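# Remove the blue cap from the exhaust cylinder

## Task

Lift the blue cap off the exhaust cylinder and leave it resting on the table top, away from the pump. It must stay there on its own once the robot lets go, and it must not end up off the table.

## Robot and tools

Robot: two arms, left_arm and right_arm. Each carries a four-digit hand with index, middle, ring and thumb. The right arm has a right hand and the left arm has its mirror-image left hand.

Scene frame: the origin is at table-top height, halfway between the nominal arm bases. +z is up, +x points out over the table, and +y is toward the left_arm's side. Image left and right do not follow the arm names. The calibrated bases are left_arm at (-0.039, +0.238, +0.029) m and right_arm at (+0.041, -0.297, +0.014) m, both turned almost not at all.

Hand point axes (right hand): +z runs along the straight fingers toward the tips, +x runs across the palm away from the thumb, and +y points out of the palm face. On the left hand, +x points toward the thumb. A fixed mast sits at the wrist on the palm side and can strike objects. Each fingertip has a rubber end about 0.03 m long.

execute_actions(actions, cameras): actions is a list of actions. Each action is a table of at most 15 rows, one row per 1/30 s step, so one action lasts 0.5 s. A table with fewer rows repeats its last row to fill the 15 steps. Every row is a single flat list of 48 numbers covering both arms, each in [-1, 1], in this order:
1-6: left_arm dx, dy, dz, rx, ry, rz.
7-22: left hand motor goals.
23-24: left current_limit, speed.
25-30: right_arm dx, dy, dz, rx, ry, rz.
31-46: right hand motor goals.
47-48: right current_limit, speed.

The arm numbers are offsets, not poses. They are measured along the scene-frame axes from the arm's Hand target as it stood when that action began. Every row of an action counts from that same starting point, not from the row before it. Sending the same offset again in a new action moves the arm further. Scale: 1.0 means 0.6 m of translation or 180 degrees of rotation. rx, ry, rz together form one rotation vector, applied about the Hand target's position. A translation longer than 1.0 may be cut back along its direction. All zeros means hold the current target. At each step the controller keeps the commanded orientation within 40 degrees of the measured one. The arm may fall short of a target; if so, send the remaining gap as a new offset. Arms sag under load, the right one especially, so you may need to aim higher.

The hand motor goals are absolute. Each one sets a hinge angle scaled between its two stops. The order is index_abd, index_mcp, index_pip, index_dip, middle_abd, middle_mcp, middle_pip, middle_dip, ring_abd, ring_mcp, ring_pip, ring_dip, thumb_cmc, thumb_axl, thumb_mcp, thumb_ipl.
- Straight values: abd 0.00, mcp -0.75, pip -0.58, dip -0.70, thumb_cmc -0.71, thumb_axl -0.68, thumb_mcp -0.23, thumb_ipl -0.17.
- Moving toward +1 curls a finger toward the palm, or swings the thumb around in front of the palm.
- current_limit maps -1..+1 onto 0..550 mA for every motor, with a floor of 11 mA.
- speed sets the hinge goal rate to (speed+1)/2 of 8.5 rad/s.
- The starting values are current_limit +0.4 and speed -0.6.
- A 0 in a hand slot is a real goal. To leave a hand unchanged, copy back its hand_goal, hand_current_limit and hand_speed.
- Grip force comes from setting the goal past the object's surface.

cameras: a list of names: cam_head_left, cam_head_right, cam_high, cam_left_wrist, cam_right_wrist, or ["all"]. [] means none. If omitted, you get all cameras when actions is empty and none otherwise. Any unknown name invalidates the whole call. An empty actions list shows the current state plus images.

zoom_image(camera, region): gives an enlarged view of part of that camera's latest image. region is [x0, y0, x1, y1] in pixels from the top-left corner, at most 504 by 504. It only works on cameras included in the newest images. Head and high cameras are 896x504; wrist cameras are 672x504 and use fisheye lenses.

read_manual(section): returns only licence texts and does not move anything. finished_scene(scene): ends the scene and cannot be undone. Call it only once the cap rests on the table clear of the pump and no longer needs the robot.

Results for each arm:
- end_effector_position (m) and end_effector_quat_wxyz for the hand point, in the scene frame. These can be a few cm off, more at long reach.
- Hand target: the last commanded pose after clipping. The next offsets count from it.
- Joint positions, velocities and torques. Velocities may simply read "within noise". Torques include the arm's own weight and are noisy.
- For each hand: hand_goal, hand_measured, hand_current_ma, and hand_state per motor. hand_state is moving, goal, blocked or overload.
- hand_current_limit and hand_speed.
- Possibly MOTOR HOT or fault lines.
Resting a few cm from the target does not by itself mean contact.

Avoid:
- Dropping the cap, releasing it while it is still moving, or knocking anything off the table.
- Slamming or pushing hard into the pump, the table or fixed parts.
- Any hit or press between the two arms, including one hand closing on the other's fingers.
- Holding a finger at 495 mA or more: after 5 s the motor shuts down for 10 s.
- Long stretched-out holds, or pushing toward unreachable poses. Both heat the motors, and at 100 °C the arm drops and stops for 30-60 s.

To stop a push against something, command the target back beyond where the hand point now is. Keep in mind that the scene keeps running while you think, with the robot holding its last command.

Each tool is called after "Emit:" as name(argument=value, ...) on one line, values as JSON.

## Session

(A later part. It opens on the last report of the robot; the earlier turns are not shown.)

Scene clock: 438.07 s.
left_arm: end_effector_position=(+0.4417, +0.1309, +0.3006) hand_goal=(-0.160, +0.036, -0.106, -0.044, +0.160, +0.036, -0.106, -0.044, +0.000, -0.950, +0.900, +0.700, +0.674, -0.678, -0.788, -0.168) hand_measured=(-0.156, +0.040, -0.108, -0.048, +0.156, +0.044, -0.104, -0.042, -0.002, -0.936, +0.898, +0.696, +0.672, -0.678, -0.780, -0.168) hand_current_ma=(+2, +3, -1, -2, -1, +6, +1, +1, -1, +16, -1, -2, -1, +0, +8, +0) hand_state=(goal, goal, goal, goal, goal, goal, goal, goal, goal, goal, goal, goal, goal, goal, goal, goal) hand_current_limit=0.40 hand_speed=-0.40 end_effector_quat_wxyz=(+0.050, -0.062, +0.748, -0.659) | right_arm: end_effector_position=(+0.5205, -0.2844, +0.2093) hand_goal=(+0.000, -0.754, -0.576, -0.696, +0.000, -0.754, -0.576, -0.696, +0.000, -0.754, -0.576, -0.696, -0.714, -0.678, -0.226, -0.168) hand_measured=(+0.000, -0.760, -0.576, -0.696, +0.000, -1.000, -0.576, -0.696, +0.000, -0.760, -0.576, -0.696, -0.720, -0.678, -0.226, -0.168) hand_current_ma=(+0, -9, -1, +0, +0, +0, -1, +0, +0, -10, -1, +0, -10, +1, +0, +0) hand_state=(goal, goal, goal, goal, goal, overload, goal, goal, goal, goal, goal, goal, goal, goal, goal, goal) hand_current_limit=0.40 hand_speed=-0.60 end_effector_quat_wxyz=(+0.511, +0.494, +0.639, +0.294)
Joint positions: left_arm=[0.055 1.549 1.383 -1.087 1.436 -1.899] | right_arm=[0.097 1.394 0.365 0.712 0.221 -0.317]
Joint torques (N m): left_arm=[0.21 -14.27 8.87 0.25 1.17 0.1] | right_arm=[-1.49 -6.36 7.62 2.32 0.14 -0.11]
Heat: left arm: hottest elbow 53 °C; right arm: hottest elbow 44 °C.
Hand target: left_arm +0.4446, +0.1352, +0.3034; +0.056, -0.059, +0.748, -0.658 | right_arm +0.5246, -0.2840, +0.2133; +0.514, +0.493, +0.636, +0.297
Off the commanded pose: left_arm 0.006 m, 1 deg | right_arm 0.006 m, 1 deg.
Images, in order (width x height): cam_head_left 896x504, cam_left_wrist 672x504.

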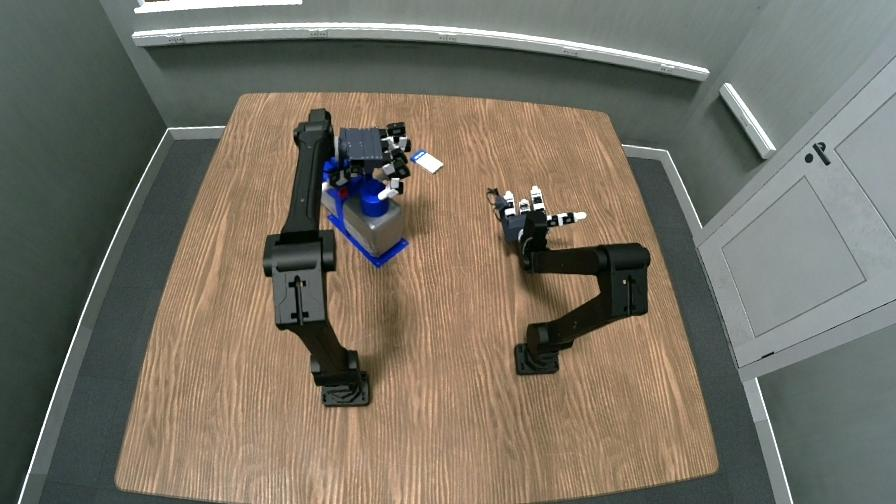

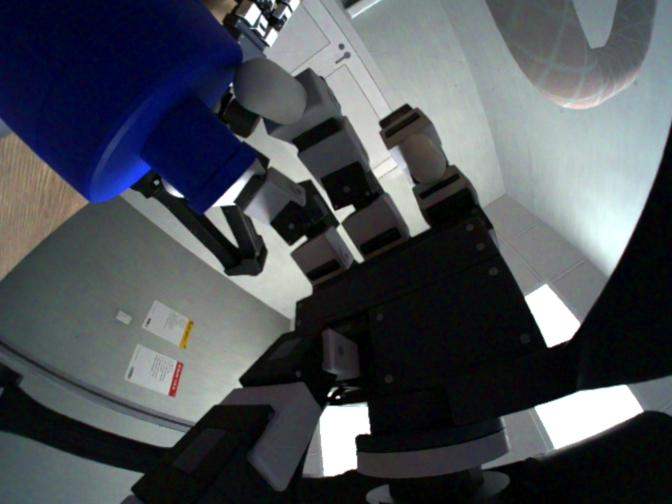

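Emit:
execute_actions(actions=[[[-0.009,0.012,0.0,0.0,0.0,0,-0.16,0.037,-0.105,-0.043,0.16,0.037,-0.105,-0.043,0,-0.95,0.9,0.7,0.674,-0.678,-0.787,-0.168,0.4,-0.4,0,0,0,0,0,0,0,-0.754,-0.576,-0.696,0,-0.754,-0.576,-0.696,0,-0.754,-0.576,-0.696,-0.714,-0.678,-0.226,-0.168,0.4,-0.6]]], cameras=["cam_head_left","cam_left_wrist"])

Emit:
zoom_image(camera="cam_head_left", region=[335, 140, 415, 220])

Emit:
zoom_image(camera="cam_left_wrist", region=[80, 20, 320, 220])

Scene clock: 449.57 s.
left_arm: end_effector_position=(+0.4326, +0.1341, +0.2991) hand_goal=(-0.160, +0.036, -0.106, -0.044, +0.160, +0.036, -0.106, -0.044, +0.000, -0.950, +0.900, +0.700, +0.674, -0.678, -0.788, -0.168) hand_measured=(-0.156, +0.040, -0.108, -0.048, +0.164, +0.040, -0.104, -0.042, -0.002, -0.936, +0.898, +0.696, +0.672, -0.678, -0.780, -0.168) hand_current_ma=(+2, +3, -1, -2, +2, +2, +1, +1, -1, +16, -1, -2, -1, +0, +8, +0) hand_state=(goal, goal, goal, goal, goal, goal, goal, goal, goal, goal, goal, goal, goal, goal, goal, goal) hand_current_limit=0.40 hand_speed=-0.40 end_effector_quat_wxyz=(+0.049, -0.060, +0.748, -0.660) | right_arm: end_effector_position=(+0.5205, -0.2844, +0.2093) hand_goal=(+0.000, -0.754, -0.576, -0.696, +0.000, -0.754, -0.576, -0.696, +0.000, -0.754, -0.576, -0.696, -0.714, -0.678, -0.226, -0.168) hand_measured=(+0.000, -0.760, -0.576, -0.696, +0.000, -1.000, -0.576, -0.696, +0.000, -0.760, -0.576, -0.696, -0.720, -0.678, -0.226, -0.168) hand_current_ma=(+0, -9, -1, +0, +0, +0, -1, +0, +0, -10, -1, +0, -10, +1, +0, +0) hand_state=(goal, goal, goal, goal, goal, overload, goal, goal, goal, goal, goal, goal, goal, goal, goal, goal) hand_current_limit=0.40 hand_speed=-0.60 end_effector_quat_wxyz=(+0.511, +0.494, +0.639, +0.294)
Joint positions: left_arm=[0.065 1.549 1.383 -1.193 1.443 -1.791] | right_arm=[0.097 1.394 0.365 0.712 0.221 -0.317]
Joint torques (N m): left_arm=[0.79 -13.68 9.54 0.14 1.08 0.07] | right_arm=[-0.91 -6.3 7.64 2.24 0.13 -0.1]
Heat: left arm: hottest elbow 52 °C; right arm: hottest elbow 44 °C.
Hand target: left_arm +0.4392, +0.1424, +0.3035; +0.056, -0.059, +0.748, -0.658 | right_arm +0.5246, -0.2840, +0.2133; +0.514, +0.493, +0.636, +0.297
Off the commanded pose: left_arm 0.011 m, 1 deg | right_arm 0.006 m, 1 deg.
Images, in order (width x height): cam_head_left 896x504, cam_left_wrist 672x504.

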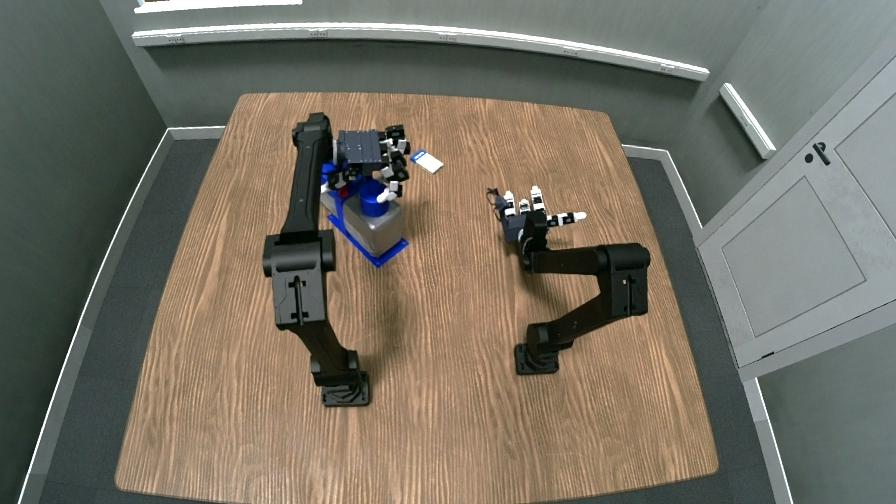

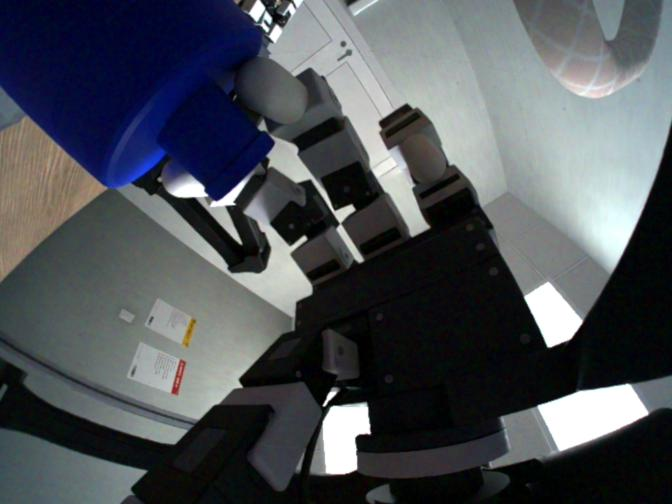

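Scaled by 6.300 from the camera's 896x504 image, which has a finer 1280x720 frame.

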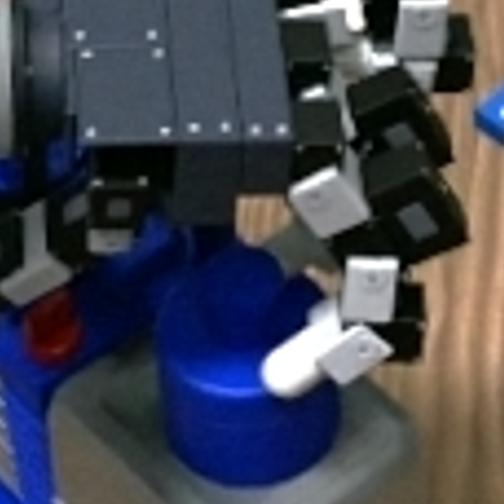

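Scaled by 2.100 from the camera's 672x504 image, which has a finer 960x720 frame.

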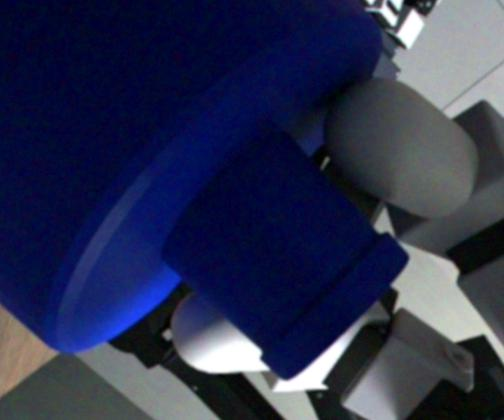

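Emit:
execute_actions(actions=[[[0.009,0.0,0.0,0.0,0.0,0,-0.16,0.037,-0.105,-0.043,0.16,0.037,-0.105,-0.043,0,-0.95,0.9,0.7,0.674,-0.678,-0.787,-0.168,0.4,-0.4,0,0,0,0,0,0,0,-0.754,-0.576,-0.696,0,-0.754,-0.576,-0.696,0,-0.754,-0.576,-0.696,-0.714,-0.678,-0.226,-0.168,0.4,-0.6]]], cameras=[])

Scene clock: 461.73 s.
left_arm: end_effector_position=(+0.4326, +0.1341, +0.2991) hand_goal=(-0.160, +0.036, -0.106, -0.044, +0.160, +0.036, -0.106, -0.044, +0.000, -0.950, +0.900, +0.700, +0.674, -0.678, -0.788, -0.168) hand_measured=(-0.156, +0.040, -0.108, -0.048, +0.164, +0.040, -0.104, -0.042, -0.002, -0.936, +0.898, +0.696, +0.672, -0.678, -0.780, -0.168) hand_current_ma=(+2, +3, -1, -2, +2, +2, +1, +1, -1, +16, -1, -2, -1, +0, +8, +0) hand_state=(goal, goal, goal, goal, goal, goal, goal, goal, goal, goal, goal, goal, goal, goal, goal, goal) hand_current_limit=0.40 hand_speed=-0.40 end_effector_quat_wxyz=(+0.049, -0.060, +0.748, -0.660) | right_arm: end_effector_position=(+0.5205, -0.2844, +0.2093) hand_goal=(+0.000, -0.754, -0.576, -0.696, +0.000, -0.754, -0.576, -0.696, +0.000, -0.754, -0.576, -0.696, -0.714, -0.678, -0.226, -0.168) hand_measured=(+0.000, -0.760, -0.576, -0.696, +0.000, -1.000, -0.576, -0.696, +0.000, -0.760, -0.576, -0.696, -0.720, -0.678, -0.226, -0.168) hand_current_ma=(+0, -9, -1, +0, +0, +0, -1, +0, +0, -10, -1, +0, -10, +1, +0, +0) hand_state=(goal, goal, goal, goal, goal, overload, goal, goal, goal, goal, goal, goal, goal, goal, goal, goal) hand_current_limit=0.40 hand_speed=-0.60 end_effector_quat_wxyz=(+0.511, +0.494, +0.639, +0.294)
Joint positions: left_arm=[0.065 1.549 1.383 -1.193 1.443 -1.791] | right_arm=[0.097 1.394 0.365 0.712 0.221 -0.317]
Joint torques (N m): left_arm=[0.67 -12.63 10.65 0.06 1.07 0.08] | right_arm=[-0.15 -6.42 7.88 2.14 0.15 -0.15]
Heat: left arm: hottest elbow 51 °C; right arm: hottest elbow 44 °C.
Hand target: left_arm +0.4446, +0.1424, +0.3035; +0.056, -0.059, +0.748, -0.658 | right_arm +0.5246, -0.2840, +0.2133; +0.514, +0.493, +0.636, +0.297
Off the commanded pose: left_arm 0.015 m, 1 deg | right_arm 0.006 m, 1 deg.
No camera images: "cameras" was empty.

Emit:
execute_actions(actions=[[[0.004,0.022,0.004,0.0,0.0,0,-0.13,0.037,-0.105,-0.043,0.19,0.037,-0.105,-0.043,0,-0.95,0.9,0.7,0.674,-0.678,-0.787,-0.168,0.3,-0.4,0,0,0,0,0,0,0,-0.754,-0.576,-0.696,0,-0.754,-0.576,-0.696,0,-0.754,-0.576,-0.696,-0.714,-0.678,-0.226,-0.168,0.4,-0.6]]], cameras=["cam_head_left","cam_left_wrist"])

Emit:
zoom_image(camera="cam_head_left", region=[335, 140, 415, 220])

Emit:
zoom_image(camera="cam_left_wrist", region=[80, 20, 320, 220])

Scene clock: 478.50 s.
left_arm: end_effector_position=(+0.4308, +0.1472, +0.3006) hand_goal=(-0.130, +0.036, -0.106, -0.044, +0.190, +0.036, -0.106, -0.044, +0.000, -0.950, +0.900, +0.700, +0.674, -0.678, -0.788, -0.168) hand_measured=(-0.132, +0.040, -0.108, -0.048, +0.196, +0.032, -0.114, -0.048, -0.002, -0.936, +0.898, +0.696, +0.672, -0.678, -0.780, -0.168) hand_current_ma=(-1, +3, -1, -2, +3, -3, -6, -2, -1, +16, -1, -2, -1, +0, +8, +0) hand_state=(goal, goal, goal, goal, goal, goal, goal, goal, goal, goal, goal, goal, goal, goal, goal, goal) hand_current_limit=0.30 hand_speed=-0.40 end_effector_quat_wxyz=(+0.049, -0.067, +0.748, -0.659) | right_arm: end_effector_position=(+0.5205, -0.2844, +0.2093) hand_goal=(+0.000, -0.754, -0.576, -0.696, +0.000, -0.754, -0.576, -0.696, +0.000, -0.754, -0.576, -0.696, -0.714, -0.678, -0.226, -0.168) hand_measured=(+0.000, -0.760, -0.576, -0.696, +0.000, -1.000, -0.576, -0.696, +0.000, -0.760, -0.576, -0.696, -0.720, -0.678, -0.226, -0.168) hand_current_ma=(+0, -9, -1, +0, +0, +0, -1, +0, +0, -10, -1, +0, -10, +1, +0, +0) hand_state=(goal, goal, goal, goal, goal, overload, goal, goal, goal, goal, goal, goal, goal, goal, goal, goal) hand_current_limit=0.40 hand_speed=-0.60 end_effector_quat_wxyz=(+0.511, +0.494, +0.639, +0.294)
Joint positions: left_arm=[0.093 1.57 1.417 -1.341 1.443 -1.662] | right_arm=[0.097 1.394 0.365 0.712 0.221 -0.317]
Joint torques (N m): left_arm=[0.44 -12.22 11.32 -0.02 1.12 0.11] | right_arm=[-1.32 -6.18 7.51 2.36 0.09 -0.14]
Heat: left arm: hottest elbow 51 °C; right arm: hottest elbow 43 °C.
Hand target: left_arm +0.4470, +0.1555, +0.3058; +0.056, -0.059, +0.748, -0.658 | right_arm +0.5246, -0.2840, +0.2133; +0.514, +0.493, +0.636, +0.297
Off the commanded pose: left_arm 0.019 m, 1 deg | right_arm 0.006 m, 1 deg.
Images, in order (width x height): cam_head_left 896x504, cam_left_wrist 672x504.

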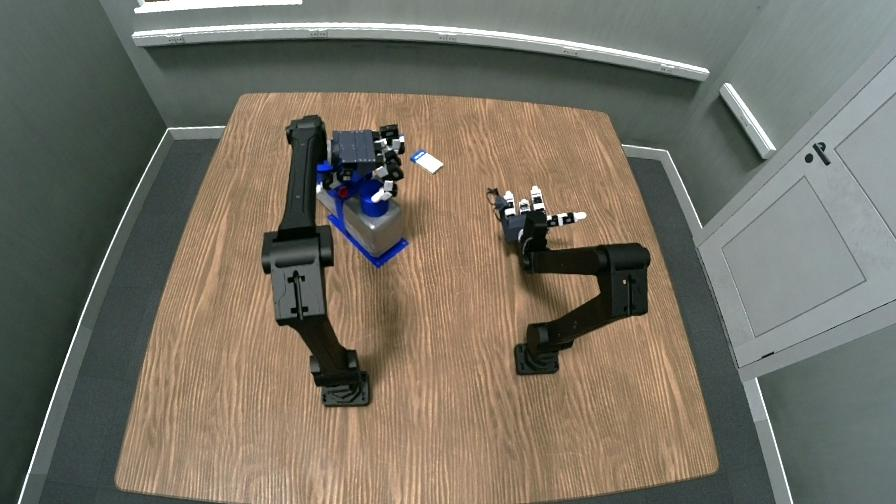

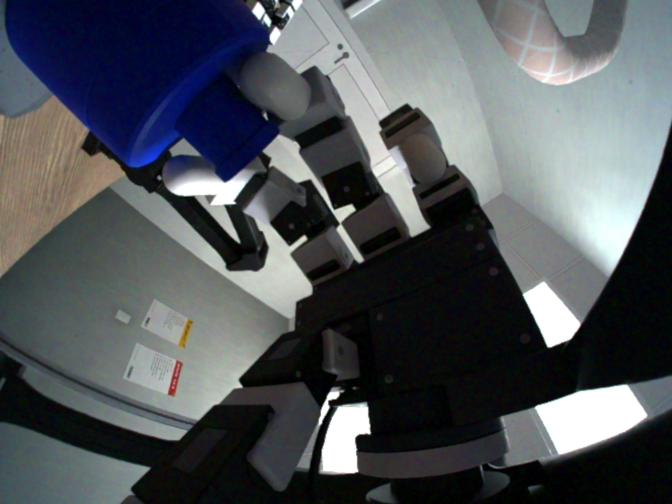

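Scaled by 6.300 from the camera's 896x504 image, which has a finer 1280x720 frame.

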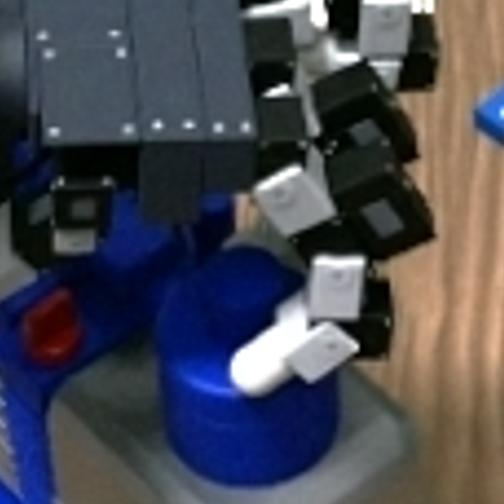

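Scaled by 2.100 from the camera's 672x504 image, which has a finer 960x720 frame.

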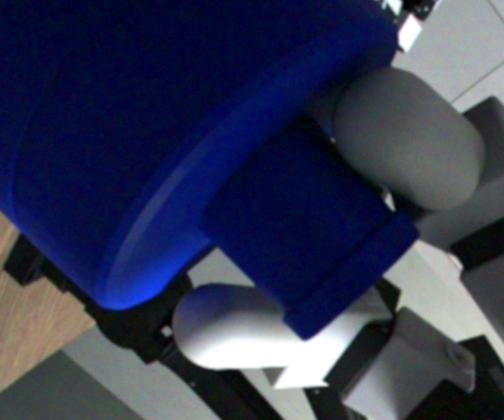

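Emit:
execute_actions(actions=[[[0,0,0,0,0,0,0.06,0.05,-0.09,-0.03,-0.06,0.05,-0.09,-0.03,0,-0.95,0.9,0.7,0.674,-0.678,-0.787,0.66,0.4,-0.4,0,0,0,0,0,0,0,-0.754,-0.576,-0.696,0,-0.754,-0.576,-0.696,0,-0.754,-0.576,-0.696,-0.714,-0.678,-0.226,-0.168,0.4,-0.6]],[[0,0,0,0,0,0,0.1,0.05,-0.09,-0.03,-0.1,0.05,-0.09,-0.03,0,-0.95,0.9,0.7,0.674,-0.678,-0.60,0.67,0.4,-0.4,0,0,0,0,0,0,0,-0.754,-0.576,-0.696,0,-0.754,-0.576,-0.696,0,-0.754,-0.576,-0.696,-0.714,-0.678,-0.226,-0.168,0.4,-0.6]],[[0,0,0,0,0,0,0.1,0.05,-0.09,-0.03,-0.1,0.05,-0.09,-0.03,0,-0.95,0.9,0.7,0.674,-0.678,-0.38,0.56,0.4,-0.4,0,0,0,0,0,0,0,-0.754,-0.576,-0.696,0,-0.754,-0.576,-0.696,0,-0.754,-0.576,-0.696,-0.714,-0.678,-0.226,-0.168,0.4,-0.6]]], cameras=["cam_head_left","cam_left_wrist"])

Emit:
zoom_image(camera="cam_head_left", region=[335, 140, 415, 220])

Emit:
zoom_image(camera="cam_left_wrist", region=[80, 20, 320, 220])

Scene clock: 492.10 s.
left_arm: end_effector_position=(+0.4337, +0.1477, +0.3003) hand_goal=(+0.100, +0.050, -0.090, -0.030, -0.100, +0.050, -0.090, -0.030, +0.000, -0.950, +0.900, +0.700, +0.674, -0.678, -0.380, +0.560) hand_measured=(+0.004, +0.040, -0.094, -0.028, +0.090, +0.042, -0.112, -0.046, -0.002, -0.936, +0.898, +0.696, +0.672, -0.678, -0.382, +0.562) hand_current_ma=(-206, -9, -2, +0, +385, -6, -29, -18, -1, +16, -1, -2, -1, +0, -1, +1) hand_state=(blocked, goal, goal, goal, blocked, goal, blocked, goal, goal, goal, goal, goal, goal, goal, goal, goal) hand_current_limit=0.40 hand_speed=-0.40 end_effector_quat_wxyz=(+0.052, -0.059, +0.748, -0.659) | right_arm: end_effector_position=(+0.5205, -0.2844, +0.2093) hand_goal=(+0.000, -0.754, -0.576, -0.696, +0.000, -0.754, -0.576, -0.696, +0.000, -0.754, -0.576, -0.696, -0.714, -0.678, -0.226, -0.168) hand_measured=(+0.000, -0.760, -0.576, -0.696, +0.000, -1.000, -0.576, -0.696, +0.000, -0.760, -0.576, -0.696, -0.720, -0.678, -0.226, -0.168) hand_current_ma=(+0, -9, -1, +0, +0, +0, -1, +0, +0, -10, -1, +0, -10, +1, +0, +0) hand_state=(goal, goal, goal, goal, goal, overload, goal, goal, goal, goal, goal, goal, goal, goal, goal, goal) hand_current_limit=0.40 hand_speed=-0.60 end_effector_quat_wxyz=(+0.511, +0.494, +0.639, +0.294)
Joint positions: left_arm=[0.093 1.587 1.437 -1.396 1.444 -1.595] | right_arm=[0.097 1.394 0.365 0.712 0.221 -0.317]
Joint torques (N m): left_arm=[0.5 -12.57 11.15 -0.24 1.14 -0.06] | right_arm=[-0.09 -6.95 7.56 2.07 0.06 -0.13]
Heat: left arm: hottest elbow 52 °C; right arm: hottest elbow 43 °C.
Hand target: left_arm +0.4469, +0.1555, +0.3057; +0.056, -0.059, +0.748, -0.658 | right_arm +0.5246, -0.2840, +0.2133; +0.514, +0.493, +0.636, +0.297
Off the commanded pose: left_arm 0.016 m, 1 deg | right_arm 0.006 m, 1 deg.
Images, in order (width x height): cam_head_left 896x504, cam_left_wrist 672x504.

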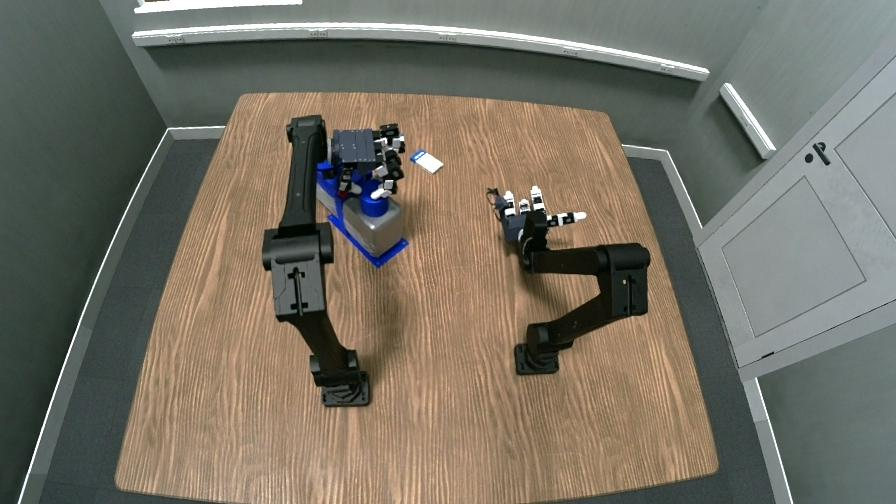

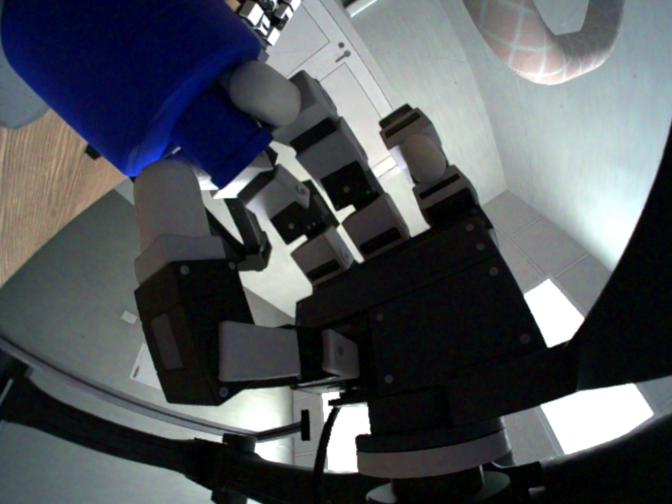

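Scaled by 6.300 from the camera's 896x504 image, which has a finer 1280x720 frame.

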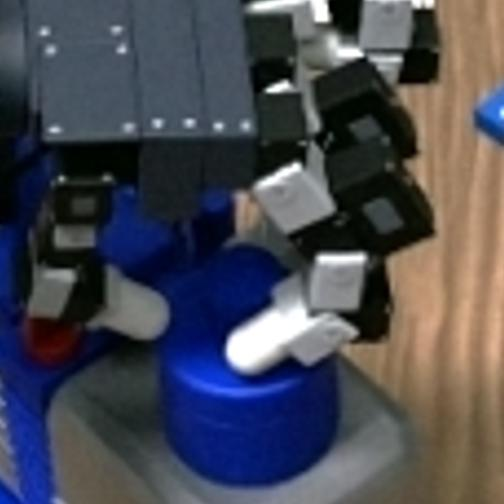

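Scaled by 2.100 from the camera's 672x504 image, which has a finer 960x720 frame.

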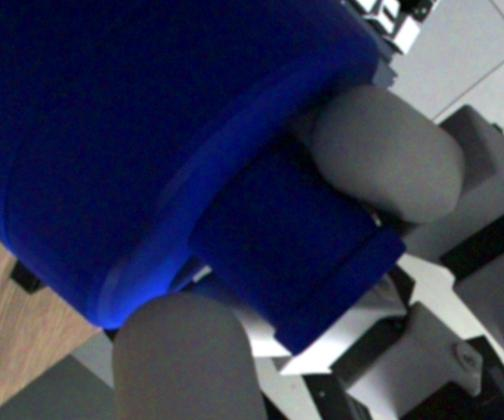

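Emit:
execute_actions(actions=[[[0,0,0,0,0,0,0.1,0.05,-0.09,-0.03,-0.1,0.05,-0.09,-0.03,0,-0.95,0.9,0.7,0.674,-0.678,-0.162,0.37,0.4,-0.4,0,0,0,0,0,0,0,-0.754,-0.576,-0.696,0,-0.754,-0.576,-0.696,0,-0.754,-0.576,-0.696,-0.714,-0.678,-0.226,-0.168,0.4,-0.6]],[[0,0,0,0,0,0,0.1,0.1,-0.05,0.05,-0.1,0.1,-0.05,0.05,0,-0.95,0.9,0.7,0.674,-0.678,-0.02,0.48,0.6,-0.4,0,0,0,0,0,0,0,-0.754,-0.576,-0.696,0,-0.754,-0.576,-0.696,0,-0.754,-0.576,-0.696,-0.714,-0.678,-0.226,-0.168,0.4,-0.6]]], cameras=["cam_left_wrist"])

Emit:
zoom_image(camera="cam_left_wrist", region=[80, 20, 320, 220])

Scene clock: 502.23 s.
left_arm: end_effector_position=(+0.4338, +0.1478, +0.2986) hand_goal=(+0.100, +0.100, -0.050, +0.050, -0.100, +0.100, -0.050, +0.050, +0.000, -0.950, +0.900, +0.700, +0.674, -0.678, -0.020, +0.480) hand_measured=(+0.004, +0.032, -0.092, +0.024, +0.090, +0.044, -0.112, +0.002, -0.002, -0.936, +0.898, +0.696, +0.668, -0.678, -0.168, +0.408) hand_current_ma=(-206, -168, -73, -38, +440, -126, -132, -90, -1, +16, -1, -2, -3, +0, -440, -255) hand_state=(blocked, blocked, blocked, blocked, blocked, blocked, blocked, blocked, goal, goal, goal, goal, goal, goal, blocked, blocked) hand_current_limit=0.60 hand_speed=-0.40 end_effector_quat_wxyz=(+0.050, -0.060, +0.748, -0.659) | right_arm: end_effector_position=(+0.5205, -0.2844, +0.2093) hand_goal=(+0.000, -0.754, -0.576, -0.696, +0.000, -0.754, -0.576, -0.696, +0.000, -0.754, -0.576, -0.696, -0.714, -0.678, -0.226, -0.168) hand_measured=(+0.000, -0.760, -0.576, -0.696, +0.000, -1.000, -0.576, -0.696, +0.000, -0.760, -0.576, -0.696, -0.720, -0.678, -0.226, -0.168) hand_current_ma=(+0, -9, -1, +0, +0, +0, -1, +0, +0, -10, -1, +0, -10, +1, +0, +0) hand_state=(goal, goal, goal, goal, goal, overload, goal, goal, goal, goal, goal, goal, goal, goal, goal, goal) hand_current_limit=0.40 hand_speed=-0.60 end_effector_quat_wxyz=(+0.511, +0.494, +0.639, +0.294)
Joint positions: left_arm=[0.093 1.591 1.437 -1.4 1.444 -1.591] | right_arm=[0.097 1.394 0.365 0.712 0.221 -0.317]
Joint torques (N m): left_arm=[0.5 -12.81 11.19 -0.43 1.16 -0.01] | right_arm=[-1.2 -6.48 7.51 2.18 0.16 -0.02]
Heat: left arm: hottest elbow 54 °C; right arm: hottest elbow 43 °C.
Hand target: left_arm +0.4470, +0.1555, +0.3058; +0.056, -0.059, +0.748, -0.658 | right_arm +0.5246, -0.2840, +0.2133; +0.514, +0.493, +0.636, +0.297
Off the commanded pose: left_arm 0.017 m, 1 deg | right_arm 0.006 m, 1 deg.
Images, in order (width x height): cam_left_wrist 672x504.

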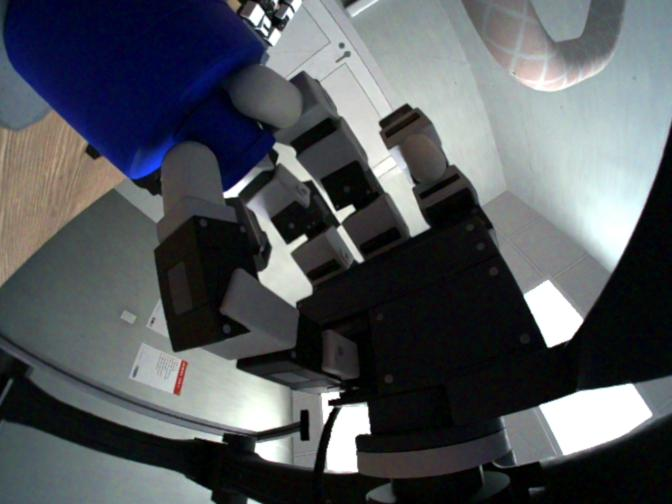

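Scaled by 2.100 from the camera's 672x504 image, which has a finer 960x720 frame.

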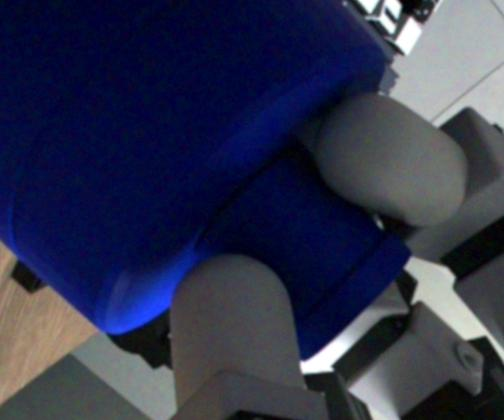

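Emit:
execute_actions(actions=[[[-0.008,-0.006,0.04,0,0,0,0.1,0.1,-0.05,0.05,-0.1,0.1,-0.05,0.05,0,-0.95,0.9,0.7,0.674,-0.678,-0.02,0.48,0.75,-0.5,0,0,0,0,0,0,0,-0.754,-0.576,-0.696,0,-0.754,-0.576,-0.696,0,-0.754,-0.576,-0.696,-0.714,-0.678,-0.226,-0.168,0.4,-0.6]],[[0,0,0.03,0,0,0,0.1,0.1,-0.05,0.05,-0.1,0.1,-0.05,0.05,0,-0.95,0.9,0.7,0.674,-0.678,-0.02,0.48,0.75,-0.5,0,0,0,0,0,0,0,-0.754,-0.576,-0.696,0,-0.754,-0.576,-0.696,0,-0.754,-0.576,-0.696,-0.714,-0.678,-0.226,-0.168,0.4,-0.6]]], cameras=["cam_left_wrist"])

Emit:
zoom_image(camera="cam_left_wrist", region=[80, 20, 320, 220])

Scene clock: 512.07 s.
left_arm: end_effector_position=(+0.4338, +0.1495, +0.3027) hand_goal=(+0.100, +0.100, -0.050, +0.050, -0.100, +0.100, -0.050, +0.050, +0.000, -0.950, +0.900, +0.700, +0.674, -0.678, -0.020, +0.480) hand_measured=(+0.004, +0.032, -0.102, +0.024, +0.090, +0.040, -0.120, +0.002, -0.002, -0.936, +0.898, +0.696, +0.668, -0.678, -0.168, +0.424) hand_current_ma=(-206, -169, -99, -38, +481, -139, -161, -90, -1, +16, -1, -2, -4, +0, -481, -182) hand_state=(blocked, blocked, blocked, blocked, blocked, blocked, blocked, blocked, goal, goal, goal, goal, goal, goal, blocked, blocked) hand_current_limit=0.75 hand_speed=-0.50 end_effector_quat_wxyz=(+0.045, -0.064, +0.753, -0.654) | right_arm: end_effector_position=(+0.5205, -0.2844, +0.2093) hand_goal=(+0.000, -0.754, -0.576, -0.696, +0.000, -0.754, -0.576, -0.696, +0.000, -0.754, -0.576, -0.696, -0.714, -0.678, -0.226, -0.168) hand_measured=(+0.000, -0.760, -0.576, -0.696, +0.000, -1.000, -0.576, -0.696, +0.000, -0.760, -0.576, -0.696, -0.720, -0.678, -0.226, -0.168) hand_current_ma=(+0, -9, -1, +0, +0, +0, -1, +0, +0, -10, -1, +0, -10, +1, +0, +0) hand_state=(goal, goal, goal, goal, goal, overload, goal, goal, goal, goal, goal, goal, goal, goal, goal, goal) hand_current_limit=0.40 hand_speed=-0.60 end_effector_quat_wxyz=(+0.511, +0.494, +0.639, +0.294)
Joint positions: left_arm=[0.093 1.595 1.459 -1.431 1.429 -1.59] | right_arm=[0.097 1.394 0.365 0.712 0.221 -0.317]
Joint torques (N m): left_arm=[-0.03 -16.44 13.97 -1.32 1.83 -0.39] | right_arm=[-0.44 -6.42 7.21 2.4 0.17 -0.11]
Heat: left arm: hottest elbow 56 °C; right arm: hottest elbow 43 °C.
Hand target: left_arm +0.4423, +0.1519, +0.3479; +0.057, -0.059, +0.748, -0.658 | right_arm +0.5246, -0.2840, +0.2133; +0.514, +0.493, +0.636, +0.297
Off the commanded pose: left_arm 0.046 m, 2 deg | right_arm 0.006 m, 1 deg.
Images, in order (width x height): cam_left_wrist 672x504.

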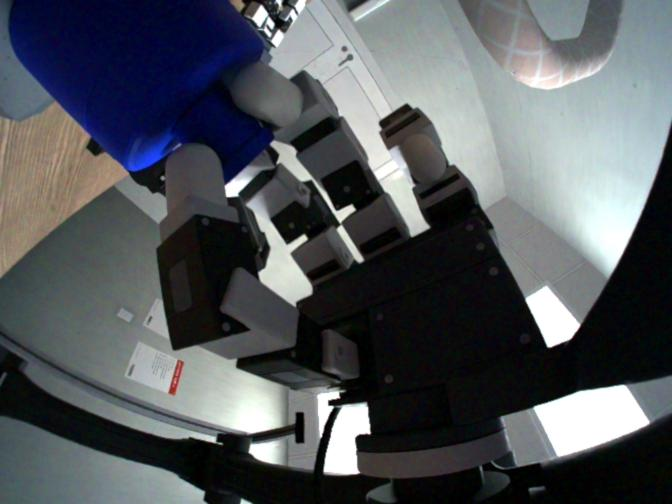

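Scaled by 2.100 from the camera's 672x504 image, which has a finer 960x720 frame.

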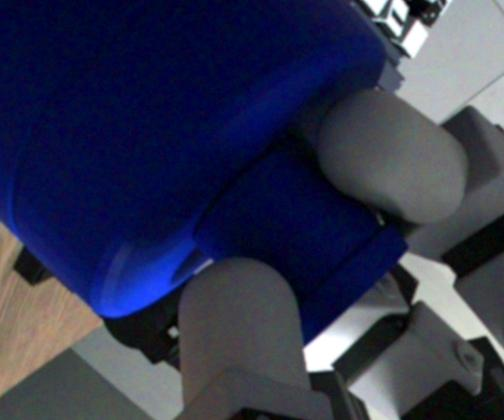

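Emit:
execute_actions(actions=[[[0,0,0.02,0,0,0,0.1,0.1,-0.05,0.05,-0.1,0.1,-0.05,0.05,0,-0.95,0.9,0.7,0.674,-0.678,-0.02,0.48,0.75,-0.5,0,0,0,0,0,0,0,-0.754,-0.576,-0.696,0,-0.754,-0.576,-0.696,0,-0.754,-0.576,-0.696,-0.714,-0.678,-0.226,-0.168,0.4,-0.6]]], cameras=[])

Emit:
execute_actions(actions=[[[0,0,0.02,0,0,0,0.1,0.1,-0.05,0.05,-0.1,0.1,-0.05,0.05,0,-0.95,0.9,0.7,0.674,-0.678,-0.02,0.48,0.75,-0.5,0,0,0,0,0,0,0,-0.754,-0.576,-0.696,0,-0.754,-0.576,-0.696,0,-0.754,-0.576,-0.696,-0.714,-0.678,-0.226,-0.168,0.4,-0.6]]], cameras=["cam_left_wrist"])

Scene clock: 523.70 s.
left_arm: end_effector_position=(+0.4338, +0.1502, +0.3046) hand_goal=(+0.100, +0.100, -0.050, +0.050, -0.100, +0.100, -0.050, +0.050, +0.000, -0.950, +0.900, +0.700, +0.674, -0.678, -0.020, +0.480) hand_measured=(+0.004, +0.032, -0.104, +0.022, +0.090, +0.038, -0.122, +0.002, -0.002, -0.936, +0.898, +0.696, +0.668, -0.680, -0.164, +0.424) hand_current_ma=(-206, -169, -106, -39, +481, -147, -164, -90, -1, +16, -1, -2, -5, -1, -481, -173) hand_state=(blocked, blocked, blocked, blocked, blocked, blocked, blocked, blocked, goal, goal, goal, goal, goal, goal, blocked, blocked) hand_current_limit=0.75 hand_speed=-0.50 end_effector_quat_wxyz=(+0.041, -0.067, +0.755, -0.652) | right_arm: end_effector_position=(+0.5205, -0.2844, +0.2093) hand_goal=(+0.000, -0.754, -0.576, -0.696, +0.000, -0.754, -0.576, -0.696, +0.000, -0.754, -0.576, -0.696, -0.714, -0.678, -0.226, -0.168) hand_measured=(+0.000, -0.760, -0.576, -0.696, +0.000, -1.000, -0.576, -0.696, +0.000, -0.760, -0.576, -0.696, -0.720, -0.678, -0.226, -0.168) hand_current_ma=(+0, -9, -1, +0, +0, +0, -1, +0, +0, -10, -1, +0, -10, +1, +0, +0) hand_state=(goal, goal, goal, goal, goal, overload, goal, goal, goal, goal, goal, goal, goal, goal, goal, goal) hand_current_limit=0.40 hand_speed=-0.60 end_effector_quat_wxyz=(+0.511, +0.494, +0.639, +0.294)
Joint positions: left_arm=[0.093 1.6 1.472 -1.455 1.423 -1.584] | right_arm=[0.097 1.394 0.365 0.712 0.221 -0.317]
Joint torques (N m): left_arm=[-0.03 -17.14 14.8 -1.46 2.07 -0.5] | right_arm=[-0.67 -7.06 7.64 2.39 0.16 -0.13]
Heat: left arm: hottest elbow 58 °C; right arm: hottest elbow 43 °C.
Hand target: left_arm +0.4423, +0.1519, +0.3597; +0.056, -0.059, +0.748, -0.658 | right_arm +0.5246, -0.2840, +0.2133; +0.514, +0.493, +0.636, +0.297
Off the commanded pose: left_arm 0.056 m, 2 deg | right_arm 0.006 m, 1 deg.
No camera images: "cameras" was empty.

Scene clock: 524.53 s.
left_arm: end_effector_position=(+0.4337, +0.1511, +0.3080) hand_goal=(+0.100, +0.100, -0.050, +0.050, -0.100, +0.100, -0.050, +0.050, +0.000, -0.950, +0.900, +0.700, +0.674, -0.678, -0.020, +0.480) hand_measured=(+0.004, +0.032, -0.112, +0.014, +0.090, +0.036, -0.124, +0.000, -0.002, -0.936, +0.898, +0.696, +0.666, -0.680, -0.160, +0.424) hand_current_ma=(-206, -169, -133, -58, +481, -152, -171, -94, -1, +16, -1, -2, -8, -1, -481, -173) hand_state=(blocked, blocked, blocked, blocked, blocked, blocked, blocked, blocked, goal, goal, goal, goal, goal, goal, blocked, blocked) hand_current_limit=0.75 hand_speed=-0.50 end_effector_quat_wxyz=(+0.038, -0.069, +0.757, -0.648) | right_arm: end_effector_position=(+0.5205, -0.2844, +0.2093) hand_goal=(+0.000, -0.754, -0.576, -0.696, +0.000, -0.754, -0.576, -0.696, +0.000, -0.754, -0.576, -0.696, -0.714, -0.678, -0.226, -0.168) hand_measured=(+0.000, -0.760, -0.576, -0.696, +0.000, -1.000, -0.576, -0.696, +0.000, -0.760, -0.576, -0.696, -0.720, -0.678, -0.226, -0.168) hand_current_ma=(+0, -9, -1, +0, +0, +0, -1, +0, +0, -10, -1, +0, -10, +1, +0, +0) hand_state=(goal, goal, goal, goal, goal, overload, goal, goal, goal, goal, goal, goal, goal, goal, goal, goal) hand_current_limit=0.40 hand_speed=-0.60 end_effector_quat_wxyz=(+0.511, +0.494, +0.639, +0.294)
Joint positions: left_arm=[0.093 1.605 1.49 -1.485 1.414 -1.574] | right_arm=[0.097 1.394 0.365 0.712 0.221 -0.317]
Joint torques (N m): left_arm=[-0.09 -17.79 15.46 -1.46 2.42 -0.56] | right_arm=[-0.26 -6.89 7.49 2.48 0.14 -0.1]
Heat: left arm: hottest elbow 58 °C; right arm: hottest elbow 43 °C.
Hand target: left_arm +0.4422, +0.1519, +0.3719; +0.056, -0.059, +0.748, -0.658 | right_arm +0.5246, -0.2840, +0.2133; +0.514, +0.493, +0.636, +0.297
Off the commanded pose: left_arm 0.064 m, 3 deg | right_arm 0.006 m, 1 deg.
Images, in order (width x height): cam_left_wrist 672x504.

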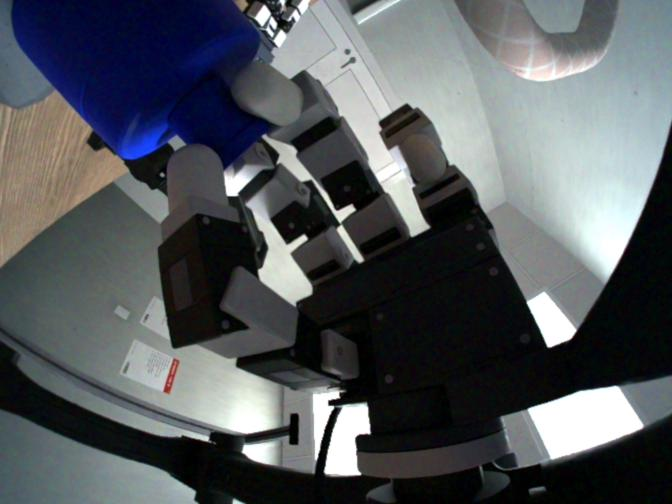

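Emit:
zoom_image(camera="cam_left_wrist", region=[80, 20, 320, 220])

Emit:
execute_actions(actions=[], cameras=["cam_head_left", "cam_high"])

Emit:
zoom_image(camera="cam_head_left", region=[315, 120, 425, 270])

Scaled by 2.100 from the camera's 672x504 image, which has a finer 960x720 frame.

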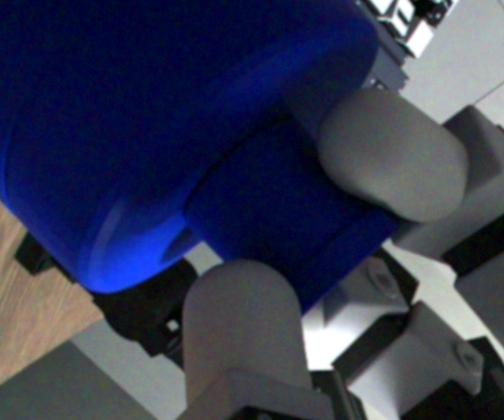

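Scene clock: 531.20 s.
left_arm: end_effector_position=(+0.4337, +0.1512, +0.3080) hand_goal=(+0.100, +0.100, -0.050, +0.050, -0.100, +0.100, -0.050, +0.050, +0.000, -0.950, +0.900, +0.700, +0.674, -0.678, -0.020, +0.480) hand_measured=(+0.004, +0.032, -0.112, +0.014, +0.090, +0.036, -0.124, +0.000, -0.002, -0.936, +0.898, +0.696, +0.666, -0.680, -0.160, +0.424) hand_current_ma=(-206, -169, -133, -58, +481, -152, -171, -94, -1, +16, -1, -2, -8, -1, -481, -173) hand_state=(blocked, blocked, blocked, blocked, blocked, blocked, blocked, blocked, goal, goal, goal, goal, goal, goal, blocked, blocked) hand_current_limit=0.75 hand_speed=-0.50 end_effector_quat_wxyz=(+0.038, -0.069, +0.757, -0.648) | right_arm: end_effector_position=(+0.5205, -0.2844, +0.2093) hand_goal=(+0.000, -0.754, -0.576, -0.696, +0.000, -0.754, -0.576, -0.696, +0.000, -0.754, -0.576, -0.696, -0.714, -0.678, -0.226, -0.168) hand_measured=(+0.000, -0.760, -0.576, -0.696, +0.000, -1.000, -0.576, -0.696, +0.000, -0.760, -0.576, -0.696, -0.720, -0.678, -0.226, -0.168) hand_current_ma=(+0, -9, -1, +0, +0, +0, -1, +0, +0, -10, -1, +0, -10, +1, +0, +0) hand_state=(goal, goal, goal, goal, goal, overload, goal, goal, goal, goal, goal, goal, goal, goal, goal, goal) hand_current_limit=0.40 hand_speed=-0.60 end_effector_quat_wxyz=(+0.511, +0.494, +0.639, +0.294)
Joint positions: left_arm=[0.093 1.605 1.49 -1.485 1.414 -1.574] | right_arm=[0.097 1.394 0.365 0.712 0.221 -0.317]
Joint velocities: within noise
Joint torques (N m): left_arm=[-0.03 -17.9 15.46 -1.5 2.41 -0.55] | right_arm=[-0.09 -6.42 7.39 2.07 0.21 -0.1]
Heat: left arm: hottest elbow 59 °C; right arm: hottest elbow 43 °C.
Hand target: left_arm +0.4422, +0.1519, +0.3719; +0.057, -0.059, +0.748, -0.658 | right_arm +0.5246, -0.2840, +0.2133; +0.514, +0.493, +0.636, +0.297
Off the commanded pose: left_arm 0.064 m, 3 deg | right_arm 0.006 m, 1 deg.
Images, in order (width x height): cam_head_left 896x504, cam_high 896x504.

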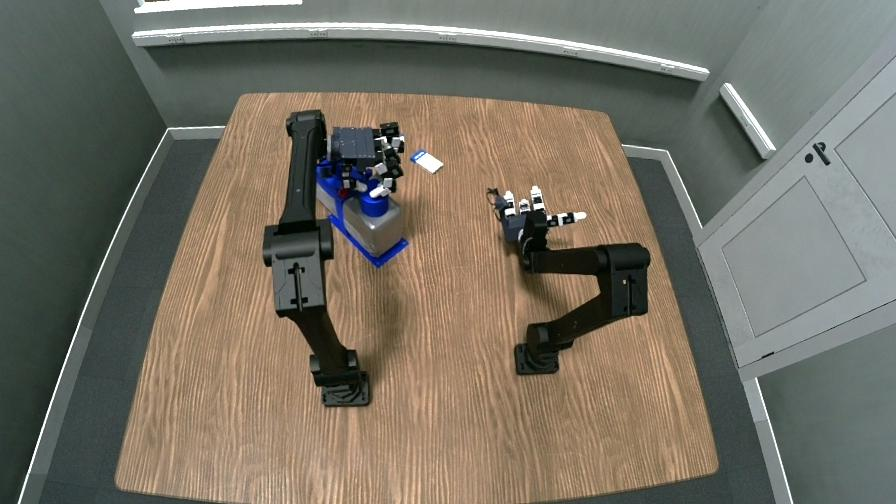

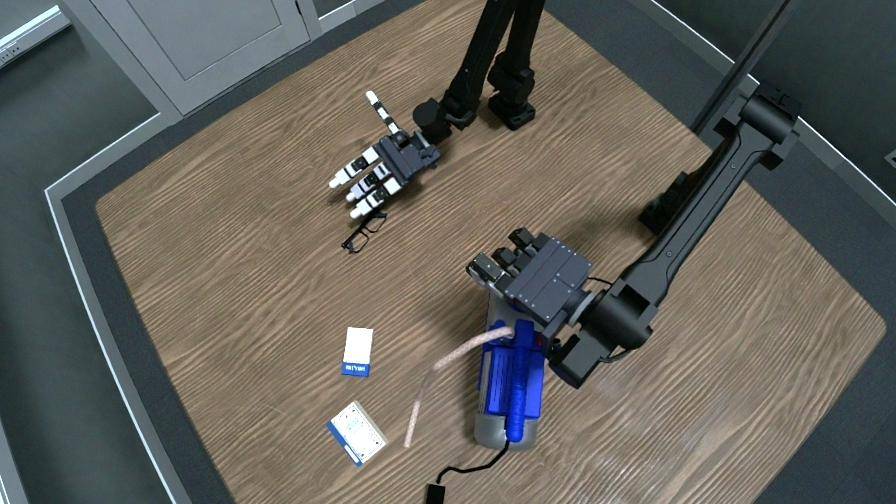

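Scaled by 3.360 from the camera's 896x504 image, which has a finer 1280x720 frame.

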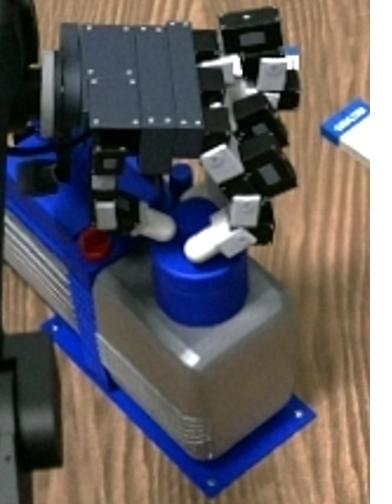

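Emit:
execute_actions(actions=[[[0,0,0.018,0,0,0,0.1,0.1,-0.05,0.05,-0.1,0.1,-0.05,0.05,0,-0.95,0.9,0.7,0.674,-0.678,-0.02,0.48,0.77,-0.5,0,0,0,0,0,0,0,-0.754,-0.576,-0.696,0,-0.754,-0.576,-0.696,0,-0.754,-0.576,-0.696,-0.714,-0.678,-0.226,-0.168,0.4,-0.6]]], cameras=["cam_left_wrist"])

Scene clock: 542.17 s.
left_arm: end_effector_position=(+0.4335, +0.1519, +0.3098) hand_goal=(+0.100, +0.100, -0.050, +0.050, -0.100, +0.100, -0.050, +0.050, +0.000, -0.950, +0.900, +0.700, +0.674, -0.678, -0.020, +0.480) hand_measured=(+0.004, +0.032, -0.118, +0.010, +0.090, +0.036, -0.130, -0.008, -0.002, -0.936, +0.898, +0.696, +0.664, -0.680, -0.156, +0.426) hand_current_ma=(-206, -169, -152, -67, +487, -152, -194, -119, -1, +16, -1, -2, -9, -2, -487, -169) hand_state=(blocked, blocked, blocked, blocked, blocked, blocked, blocked, blocked, goal, goal, goal, goal, goal, goal, blocked, blocked) hand_current_limit=0.77 hand_speed=-0.50 end_effector_quat_wxyz=(+0.033, -0.072, +0.759, -0.646) | right_arm: end_effector_position=(+0.5205, -0.2844, +0.2093) hand_goal=(+0.000, -0.754, -0.576, -0.696, +0.000, -0.754, -0.576, -0.696, +0.000, -0.754, -0.576, -0.696, -0.714, -0.678, -0.226, -0.168) hand_measured=(+0.000, -0.760, -0.576, -0.696, +0.000, -1.000, -0.576, -0.696, +0.000, -0.760, -0.576, -0.696, -0.720, -0.678, -0.226, -0.168) hand_current_ma=(+0, -9, -1, +0, +0, +0, -1, +0, +0, -10, -1, +0, -10, +1, +0, +0) hand_state=(goal, goal, goal, goal, goal, overload, goal, goal, goal, goal, goal, goal, goal, goal, goal, goal) hand_current_limit=0.40 hand_speed=-0.60 end_effector_quat_wxyz=(+0.511, +0.494, +0.639, +0.294)
Joint positions: left_arm=[0.093 1.612 1.505 -1.513 1.407 -1.564] | right_arm=[0.097 1.394 0.365 0.712 0.221 -0.317]
Joint torques (N m): left_arm=[-0.03 -18.61 16.12 -1.63 2.68 -0.61] | right_arm=[-0.5 -6.77 7.65 2.22 0.13 -0.13]
Heat: left arm: hottest elbow 61 °C; right arm: hottest elbow 43 °C.
Hand target: left_arm +0.4422, +0.1519, +0.3826; +0.056, -0.059, +0.748, -0.658 | right_arm +0.5246, -0.2840, +0.2133; +0.514, +0.493, +0.636, +0.297
Off the commanded pose: left_arm 0.073 m, 4 deg | right_arm 0.006 m, 1 deg.
Images, in order (width x height): cam_left_wrist 672x504.

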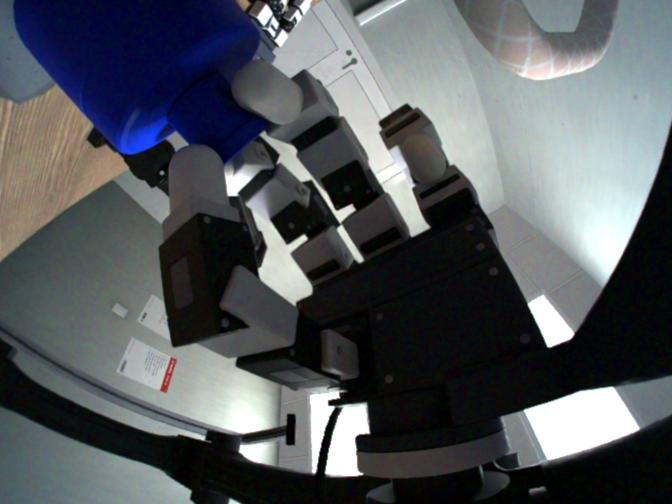

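Emit:
execute_actions(actions=[[[0,0,0.02,0,0,0,0.1,0.1,-0.05,0.05,-0.1,0.1,-0.05,0.05,0,-0.95,0.9,0.7,0.674,-0.678,-0.02,0.48,0.77,-0.5,0,0,0,0,0,0,0,-0.754,-0.576,-0.696,0,-0.754,-0.576,-0.696,0,-0.754,-0.576,-0.696,-0.714,-0.678,-0.226,-0.168,0.4,-0.6]]], cameras=["cam_left_wrist"])

Emit:
zoom_image(camera="cam_left_wrist", region=[80, 20, 320, 220])

Scene clock: 549.87 s.
left_arm: end_effector_position=(+0.4341, +0.1492, +0.3889) hand_goal=(+0.100, +0.100, -0.050, +0.050, -0.100, +0.100, -0.050, +0.050, +0.000, -0.950, +0.900, +0.700, +0.674, -0.678, -0.020, +0.480) hand_measured=(+0.002, +0.030, -0.122, +0.024, +0.090, +0.036, -0.134, -0.012, -0.002, -0.936, +0.898, +0.696, +0.662, -0.682, -0.150, +0.438) hand_current_ma=(-213, -173, -164, -38, +487, -152, -209, -131, -1, +16, -1, -2, -12, -2, -487, -111) hand_state=(blocked, blocked, blocked, blocked, blocked, blocked, blocked, blocked, goal, goal, goal, goal, goal, goal, blocked, blocked) hand_current_limit=0.77 hand_speed=-0.50 end_effector_quat_wxyz=(+0.059, -0.056, +0.748, -0.659) | right_arm: end_effector_position=(+0.5205, -0.2844, +0.2093) hand_goal=(+0.000, -0.754, -0.576, -0.696, +0.000, -0.754, -0.576, -0.696, +0.000, -0.754, -0.576, -0.696, -0.714, -0.678, -0.226, -0.168) hand_measured=(+0.000, -0.760, -0.576, -0.696, +0.000, -1.000, -0.576, -0.696, +0.000, -0.760, -0.576, -0.696, -0.720, -0.678, -0.226, -0.168) hand_current_ma=(+0, -9, -1, +0, +0, +0, -1, +0, +0, -10, -1, +0, -10, +1, +0, +0) hand_state=(goal, goal, goal, goal, goal, overload, goal, goal, goal, goal, goal, goal, goal, goal, goal, goal) hand_current_limit=0.40 hand_speed=-0.60 end_effector_quat_wxyz=(+0.511, +0.494, +0.639, +0.294)
Joint positions: left_arm=[0.096 1.568 1.647 -1.592 1.445 -1.614] | right_arm=[0.097 1.394 0.365 0.712 0.221 -0.317]
Joint torques (N m): left_arm=[-0.32 -12.92 10.76 -0.06 1.16 -0.14] | right_arm=[-1.26 -7.53 7.47 2.11 0.13 -0.09]
Heat: left arm: hottest elbow 65 °C; right arm: hottest elbow 43 °C.
Hand target: left_arm +0.4422, +0.1519, +0.3946; +0.056, -0.059, +0.748, -0.658 | right_arm +0.5246, -0.2840, +0.2133; +0.514, +0.493, +0.636, +0.297
Off the commanded pose: left_arm 0.010 m, 0 deg | right_arm 0.006 m, 1 deg.
Images, in order (width x height): cam_left_wrist 672x504.

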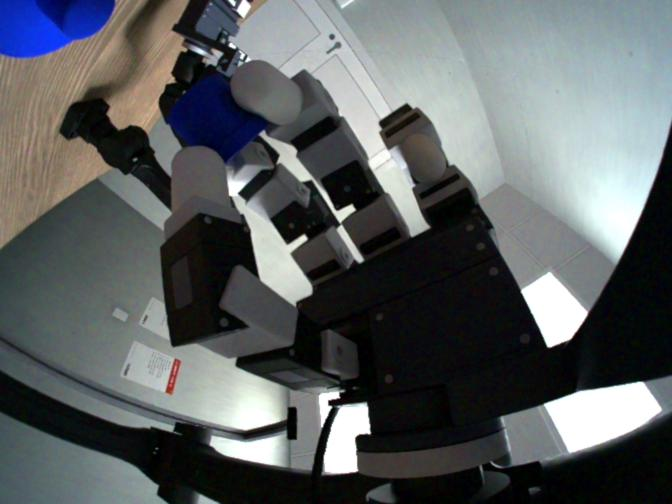

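Scaled by 2.100 from the camera's 672x504 image, which has a finer 960x720 frame.

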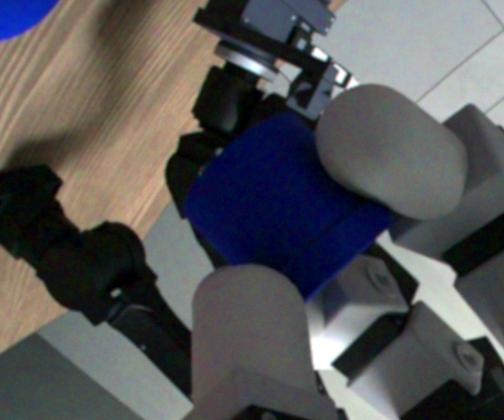

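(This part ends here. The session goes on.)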